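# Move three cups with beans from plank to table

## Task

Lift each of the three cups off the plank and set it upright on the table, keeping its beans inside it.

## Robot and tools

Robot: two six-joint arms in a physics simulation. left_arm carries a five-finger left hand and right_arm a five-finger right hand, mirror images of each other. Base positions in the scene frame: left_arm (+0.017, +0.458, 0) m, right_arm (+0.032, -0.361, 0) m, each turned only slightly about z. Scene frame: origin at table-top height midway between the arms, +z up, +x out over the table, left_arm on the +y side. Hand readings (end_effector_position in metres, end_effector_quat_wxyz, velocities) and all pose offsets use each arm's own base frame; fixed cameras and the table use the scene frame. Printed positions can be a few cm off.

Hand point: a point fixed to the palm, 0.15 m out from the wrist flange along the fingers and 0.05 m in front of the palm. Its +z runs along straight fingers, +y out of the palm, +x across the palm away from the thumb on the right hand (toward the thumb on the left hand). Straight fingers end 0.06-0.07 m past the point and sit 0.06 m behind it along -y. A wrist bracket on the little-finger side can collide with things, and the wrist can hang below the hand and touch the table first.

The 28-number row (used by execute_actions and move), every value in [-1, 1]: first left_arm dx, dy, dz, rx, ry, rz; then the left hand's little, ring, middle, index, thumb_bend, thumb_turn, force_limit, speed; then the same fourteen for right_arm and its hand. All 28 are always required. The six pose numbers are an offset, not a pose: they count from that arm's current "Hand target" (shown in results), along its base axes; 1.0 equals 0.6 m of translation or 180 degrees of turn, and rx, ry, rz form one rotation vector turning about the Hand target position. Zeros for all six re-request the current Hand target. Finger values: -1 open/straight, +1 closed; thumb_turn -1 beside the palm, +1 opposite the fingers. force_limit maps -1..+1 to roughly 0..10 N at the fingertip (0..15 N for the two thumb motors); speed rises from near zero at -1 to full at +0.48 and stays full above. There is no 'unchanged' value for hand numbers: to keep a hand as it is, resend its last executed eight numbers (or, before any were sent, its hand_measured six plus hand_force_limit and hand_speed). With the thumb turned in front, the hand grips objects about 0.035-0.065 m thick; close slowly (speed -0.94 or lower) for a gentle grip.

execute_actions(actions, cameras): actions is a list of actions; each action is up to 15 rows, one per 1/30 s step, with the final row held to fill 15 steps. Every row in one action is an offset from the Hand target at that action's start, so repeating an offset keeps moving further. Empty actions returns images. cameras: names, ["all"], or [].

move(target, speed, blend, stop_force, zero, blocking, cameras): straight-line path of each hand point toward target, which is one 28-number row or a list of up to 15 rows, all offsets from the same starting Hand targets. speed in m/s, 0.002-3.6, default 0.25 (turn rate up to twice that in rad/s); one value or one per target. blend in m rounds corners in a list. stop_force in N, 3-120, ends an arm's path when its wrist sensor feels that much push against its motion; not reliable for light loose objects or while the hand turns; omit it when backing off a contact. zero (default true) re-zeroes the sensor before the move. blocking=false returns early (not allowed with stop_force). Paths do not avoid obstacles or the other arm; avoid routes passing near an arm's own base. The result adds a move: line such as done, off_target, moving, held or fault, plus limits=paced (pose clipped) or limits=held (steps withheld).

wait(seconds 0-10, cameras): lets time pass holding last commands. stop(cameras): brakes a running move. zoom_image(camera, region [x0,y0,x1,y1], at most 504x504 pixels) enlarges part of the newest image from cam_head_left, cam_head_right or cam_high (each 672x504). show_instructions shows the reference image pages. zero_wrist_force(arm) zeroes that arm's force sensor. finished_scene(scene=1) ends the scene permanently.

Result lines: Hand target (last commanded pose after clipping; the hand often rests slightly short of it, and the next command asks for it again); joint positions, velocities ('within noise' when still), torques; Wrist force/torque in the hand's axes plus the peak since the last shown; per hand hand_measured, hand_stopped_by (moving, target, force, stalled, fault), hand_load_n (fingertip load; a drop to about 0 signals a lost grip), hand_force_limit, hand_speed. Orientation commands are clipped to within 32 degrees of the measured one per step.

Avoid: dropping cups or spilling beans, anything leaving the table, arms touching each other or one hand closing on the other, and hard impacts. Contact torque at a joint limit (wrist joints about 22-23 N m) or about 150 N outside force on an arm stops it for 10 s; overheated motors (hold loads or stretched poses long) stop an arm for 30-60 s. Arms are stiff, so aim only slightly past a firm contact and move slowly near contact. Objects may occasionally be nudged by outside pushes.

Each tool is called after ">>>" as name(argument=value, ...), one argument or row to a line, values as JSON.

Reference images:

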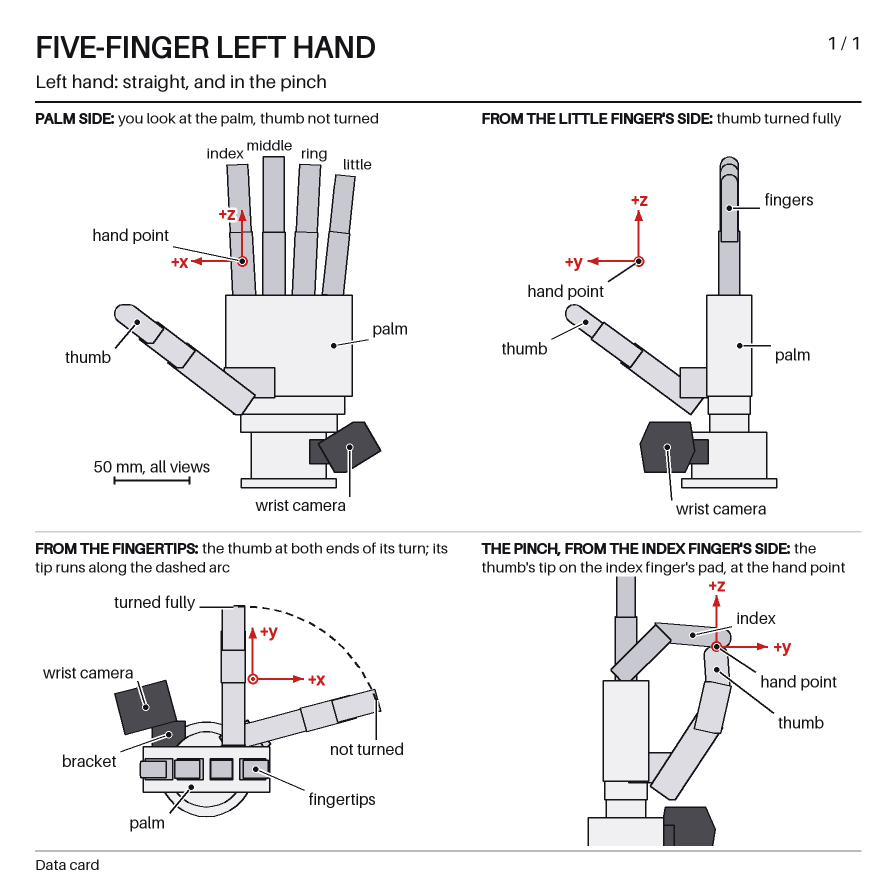

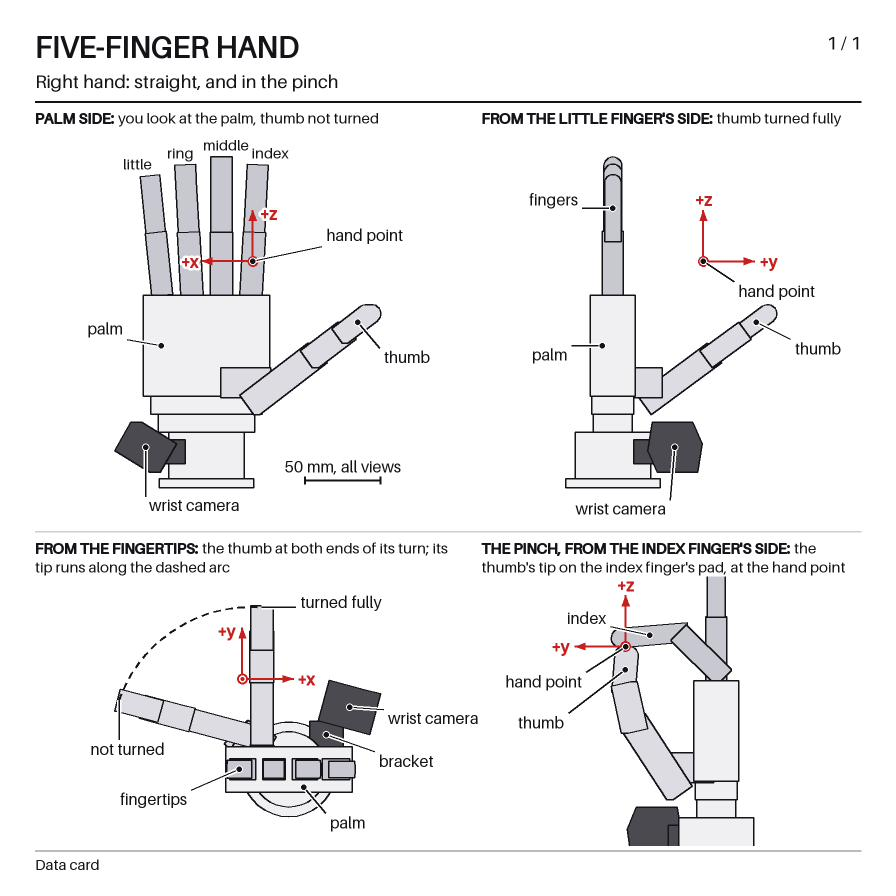

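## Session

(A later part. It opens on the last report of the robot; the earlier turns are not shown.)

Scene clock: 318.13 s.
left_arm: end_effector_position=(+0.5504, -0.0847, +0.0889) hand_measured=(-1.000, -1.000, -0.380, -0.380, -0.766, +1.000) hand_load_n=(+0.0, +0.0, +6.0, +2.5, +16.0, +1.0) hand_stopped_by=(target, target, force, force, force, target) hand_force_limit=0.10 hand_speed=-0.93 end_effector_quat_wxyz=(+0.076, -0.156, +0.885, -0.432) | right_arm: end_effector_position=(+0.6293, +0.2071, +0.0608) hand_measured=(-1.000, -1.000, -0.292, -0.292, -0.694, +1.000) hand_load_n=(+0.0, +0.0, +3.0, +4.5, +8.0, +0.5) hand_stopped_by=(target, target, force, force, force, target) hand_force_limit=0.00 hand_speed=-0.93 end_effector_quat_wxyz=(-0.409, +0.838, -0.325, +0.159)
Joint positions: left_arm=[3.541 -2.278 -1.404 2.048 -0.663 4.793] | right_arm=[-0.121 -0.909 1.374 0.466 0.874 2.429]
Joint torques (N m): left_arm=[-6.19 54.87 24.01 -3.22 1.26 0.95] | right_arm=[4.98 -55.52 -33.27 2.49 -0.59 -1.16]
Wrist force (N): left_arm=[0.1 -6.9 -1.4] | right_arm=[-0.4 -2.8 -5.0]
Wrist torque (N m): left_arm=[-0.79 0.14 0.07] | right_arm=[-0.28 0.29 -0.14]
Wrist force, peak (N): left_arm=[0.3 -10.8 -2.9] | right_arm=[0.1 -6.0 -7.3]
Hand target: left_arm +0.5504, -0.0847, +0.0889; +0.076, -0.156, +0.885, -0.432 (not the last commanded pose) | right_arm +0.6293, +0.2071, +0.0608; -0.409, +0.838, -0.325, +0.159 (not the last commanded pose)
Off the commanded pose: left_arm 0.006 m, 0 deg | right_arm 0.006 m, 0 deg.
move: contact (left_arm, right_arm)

>>> move(
  target=[0, 0, 0, 0, 0, 0, -1, -1, -0.8, -0.8, -1, 1, 0.1, -0.85, 0, 0, 0, 0, 0, 0, -1, -1, -0.7, -0.7, -0.98, 1, 0.0, -0.85],
  cameras=["all"],
)

>>> zoom_image(
  camera="cam_head_left",
  region=[160, 260, 280, 380],
)

>>> zoom_image(
  camera="cam_head_left",
  region=[370, 240, 490, 360],
)

>>> zoom_image(
  camera="cam_high",
  region=[140, 200, 560, 360],
)

Scene clock: 322.00 s.
left_arm: end_effector_position=(+0.5504, -0.0847, +0.0889) hand_measured=(-1.000, -1.000, -0.800, -0.800, -1.000, +1.000) hand_load_n=(+0.0, +0.0, +0.0, +0.0, +0.0, +0.0) hand_stopped_by=(target, target, target, target, target, target) hand_force_limit=0.10 hand_speed=-0.85 end_effector_quat_wxyz=(+0.076, -0.156, +0.885, -0.432) | right_arm: end_effector_position=(+0.6293, +0.2071, +0.0608) hand_measured=(-1.000, -1.000, -0.700, -0.700, -0.980, +1.000) hand_load_n=(+0.0, +0.0, +0.0, +0.0, +0.0, +0.0) hand_stopped_by=(target, target, target, target, target, target) hand_force_limit=0.00 hand_speed=-0.85 end_effector_quat_wxyz=(-0.409, +0.838, -0.325, +0.159)
Joint positions: left_arm=[3.541 -2.278 -1.404 2.048 -0.663 4.793] | right_arm=[-0.121 -0.909 1.374 0.466 0.874 2.429]
Joint torques (N m): left_arm=[-6.5 54.49 24.6 -3.16 1.36 0.31] | right_arm=[4.14 -56.23 -33.68 0.34 -0.65 0.1]
Wrist force (N): left_arm=[0.3 -2.2 -0.4] | right_arm=[-0.2 -0.8 -1.8]
Wrist torque (N m): left_arm=[-0.51 0.12 0.01] | right_arm=[-0.25 0.24 -0.11]
Wrist force, peak (N): left_arm=[-0.1 -8.0 -2.3] | right_arm=[-0.2 -3.6 -5.7]
Hand target: left_arm +0.5504, -0.0847, +0.0889; +0.076, -0.156, +0.885, -0.432 | right_arm +0.6293, +0.2071, +0.0608; -0.409, +0.838, -0.325, +0.159
Off the commanded pose: left_arm 0.000 m, 0 deg | right_arm 0.000 m, 0 deg.
move: done

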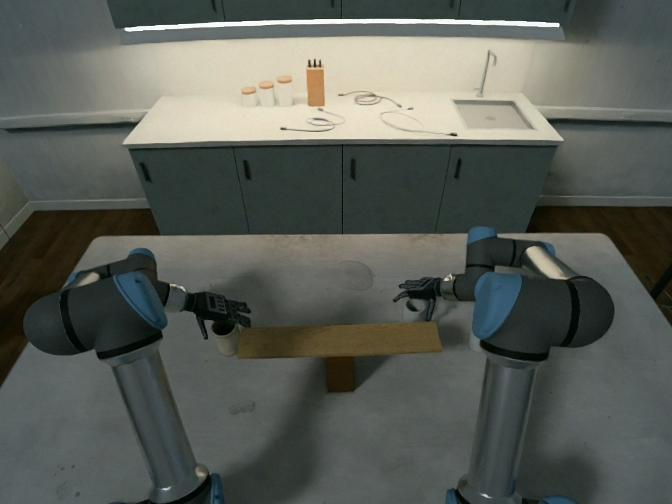

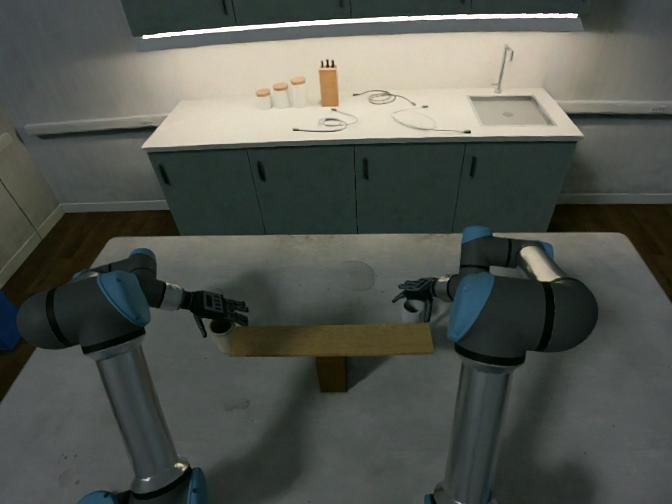

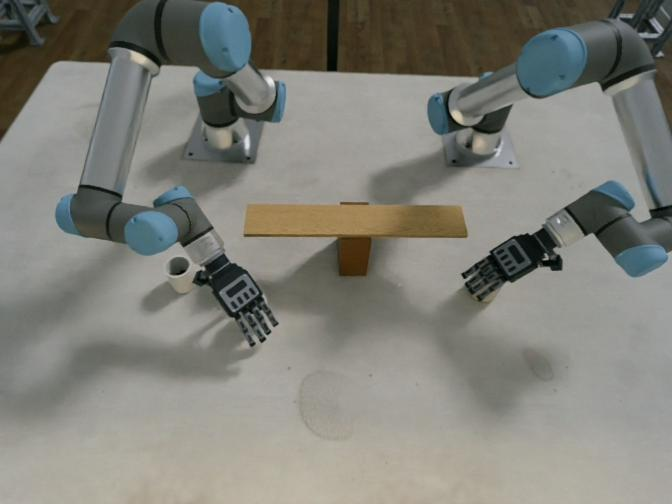

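Scaled by 4.200 from the camera's 672x504 image, which has a finer 960x720 frame.

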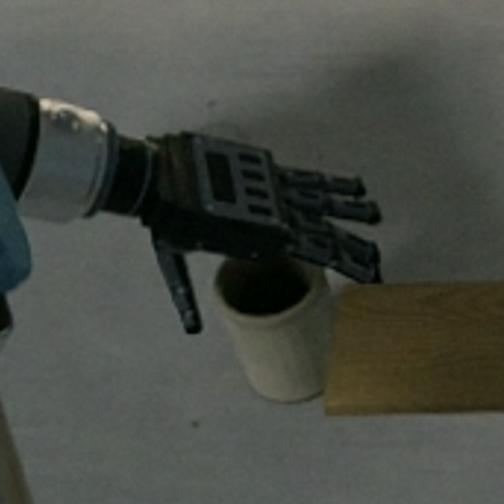

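Scaled by 4.200 from the camera's 672x504 image, which has a finer 960x720 frame.

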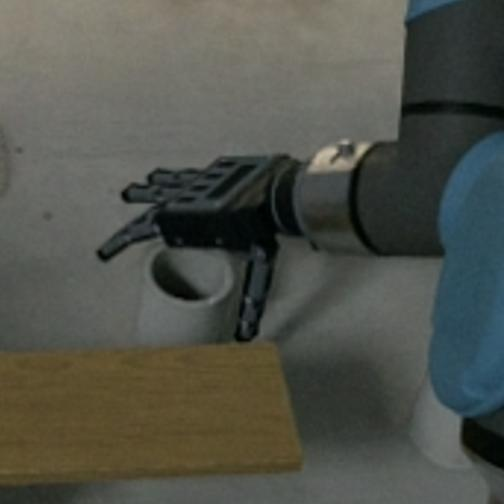

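Scaled by 1.200 from the camera's 672x504 image, which has a finer 960x720 frame.

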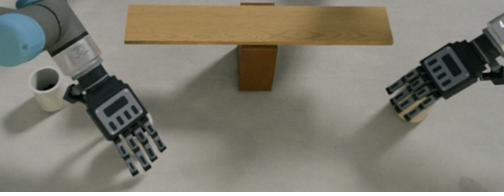

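>>> move(
  target=[
    [0,0,0.15,0,0,0,-1,-1,-0.8,-0.8,-1,1,0.1,-0.85,0,0,0.15,0,0,0,-1,-1,-0.7,-0.7,-0.98,1,0.0,-0.85],
    [0,0,0.38,0,0,0,-1,-1,-0.8,-0.8,-1,1,0.1,-0.85,0,0,0.38,0,0,0,-1,-1,-0.7,-0.7,-0.98,1,0.0,-0.85],
  ],
  speed=[0.06, 0.18],
  blend=[0.02, 0],
  cameras=["all"],
)

Scene clock: 328.33 s.
left_arm: end_effector_position=(+0.5503, -0.0847, +0.3168) hand_measured=(-1.000, -1.000, -0.800, -0.800, -1.000, +1.000) hand_load_n=(+0.0, +0.0, +0.0, +0.0, +0.0, +0.0) hand_stopped_by=(target, target, target, target, target, target) hand_force_limit=0.10 hand_speed=-0.85 end_effector_quat_wxyz=(+0.076, -0.156, +0.885, -0.432) | right_arm: end_effector_position=(+0.6293, +0.2071, +0.2887) hand_measured=(-1.000, -1.000, -0.700, -0.700, -0.980, +1.000) hand_load_n=(+0.0, +0.0, +0.0, +0.0, +0.0, +0.0) hand_stopped_by=(target, target, target, target, target, target) hand_force_limit=0.00 hand_speed=-0.85 end_effector_quat_wxyz=(-0.409, +0.838, -0.325, +0.159)
Joint positions: left_arm=[3.541 -2.116 -1.062 1.543 -0.663 4.793] | right_arm=[-0.121 -1.026 0.966 0.991 0.873 2.429]
Joint torques (N m): left_arm=[-8.41 27.68 29.3 -3.98 -0.39 1.24] | right_arm=[5.77 -31.92 -36.87 2.8 0.87 -1.49]
Wrist force (N): left_arm=[-0.1 -2.7 -0.6] | right_arm=[-0.2 -0.9 -1.9]
Wrist torque (N m): left_arm=[-0.58 0.13 -0.03] | right_arm=[-0.27 0.20 -0.12]
Wrist force, peak (N): left_arm=[-0.1 -3.8 -1.1] | right_arm=[-0.2 -2.2 -2.6]
Hand target: left_arm +0.5504, -0.0847, +0.3169; +0.076, -0.156, +0.885, -0.432 | right_arm +0.6293, +0.2071, +0.2888; -0.409, +0.838, -0.325, +0.159
Off the commanded pose: left_arm 0.000 m, 0 deg | right_arm 0.000 m, 0 deg.
move: done

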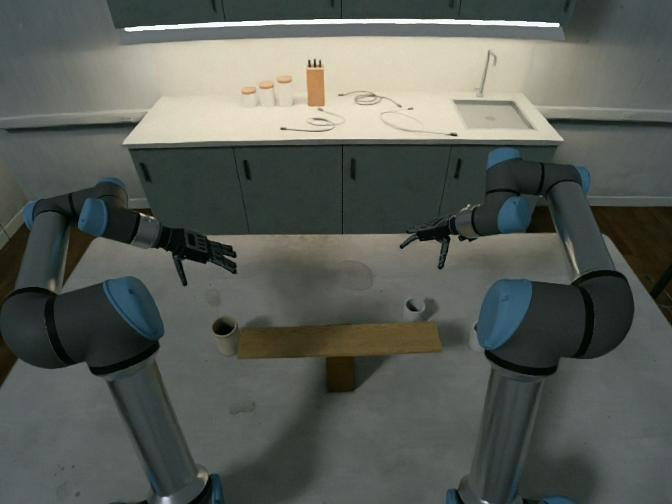

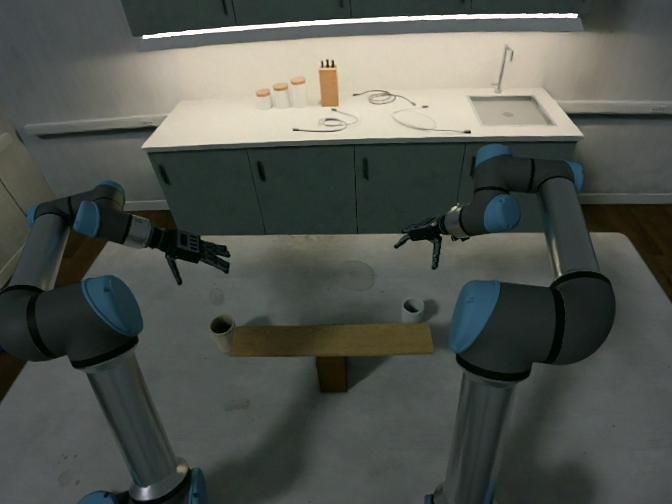

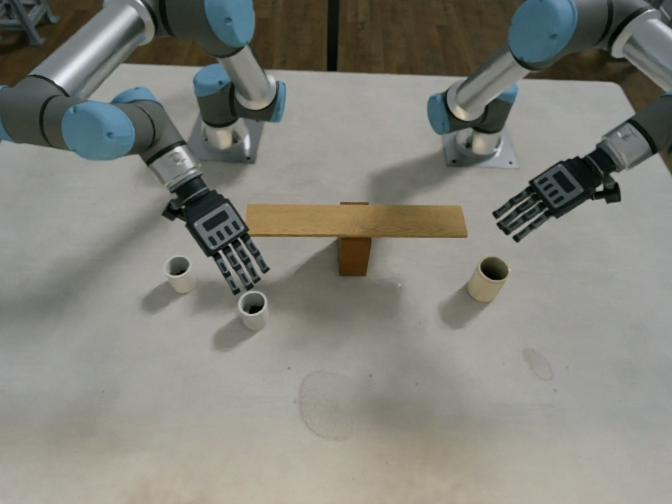

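>>> zoom_image(
  camera="cam_high",
  region=[340, 230, 540, 390],
)

>>> zoom_image(
  camera="cam_high",
  region=[140, 230, 300, 350],
)

Scaled by 2.520 from the camera's 672x504 image, which has a finer 960x720 frame.

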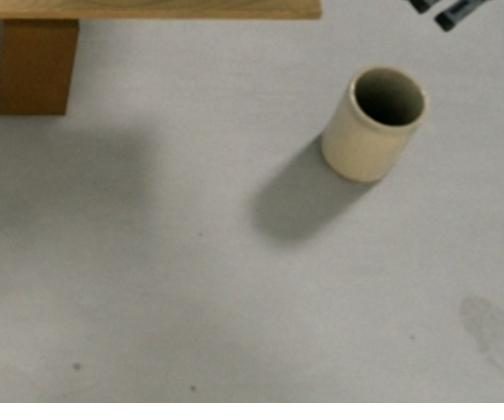

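Scaled by 3.150 from the camera's 672x504 image, which has a finer 960x720 frame.

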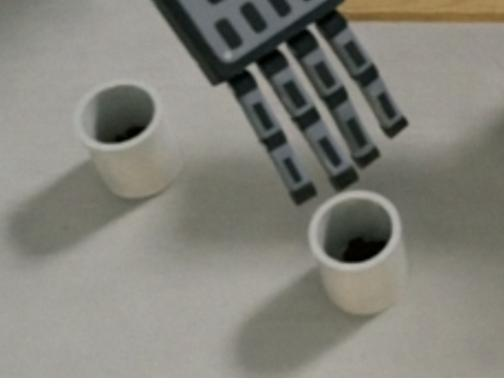

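>>> zoom_image(
  camera="cam_head_left",
  region=[180, 290, 300, 380],
)

>>> zoom_image(
  camera="cam_high",
  region=[440, 240, 530, 310],
)

>>> zoom_image(
  camera="cam_high",
  region=[340, 340, 470, 440],
)

Scaled by 4.200 from the camera's 672x504 image, which has a finer 960x720 frame.

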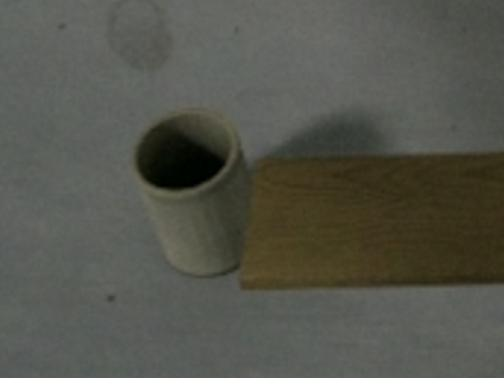

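Scaled by 5.600 from the camera's 672x504 image, which has a finer 960x720 frame.

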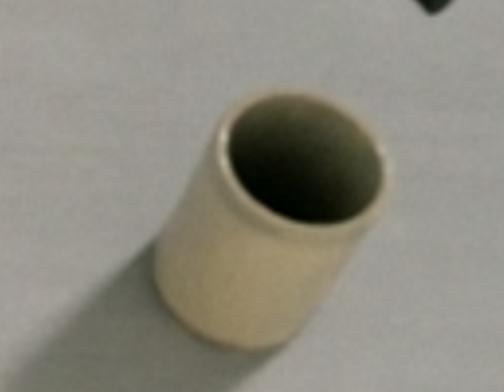

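Scaled by 3.877 from the camera's 672x504 image, which has a finer 960x720 frame.

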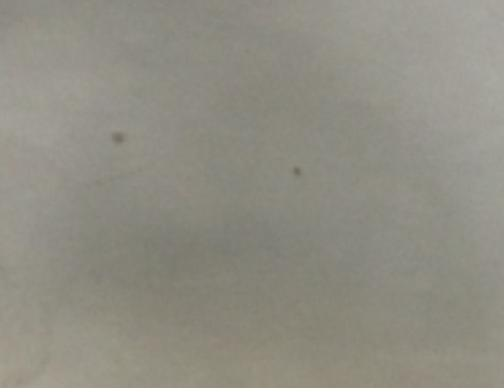

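>>> finished_scene(
)

The scene is finished: the task was done.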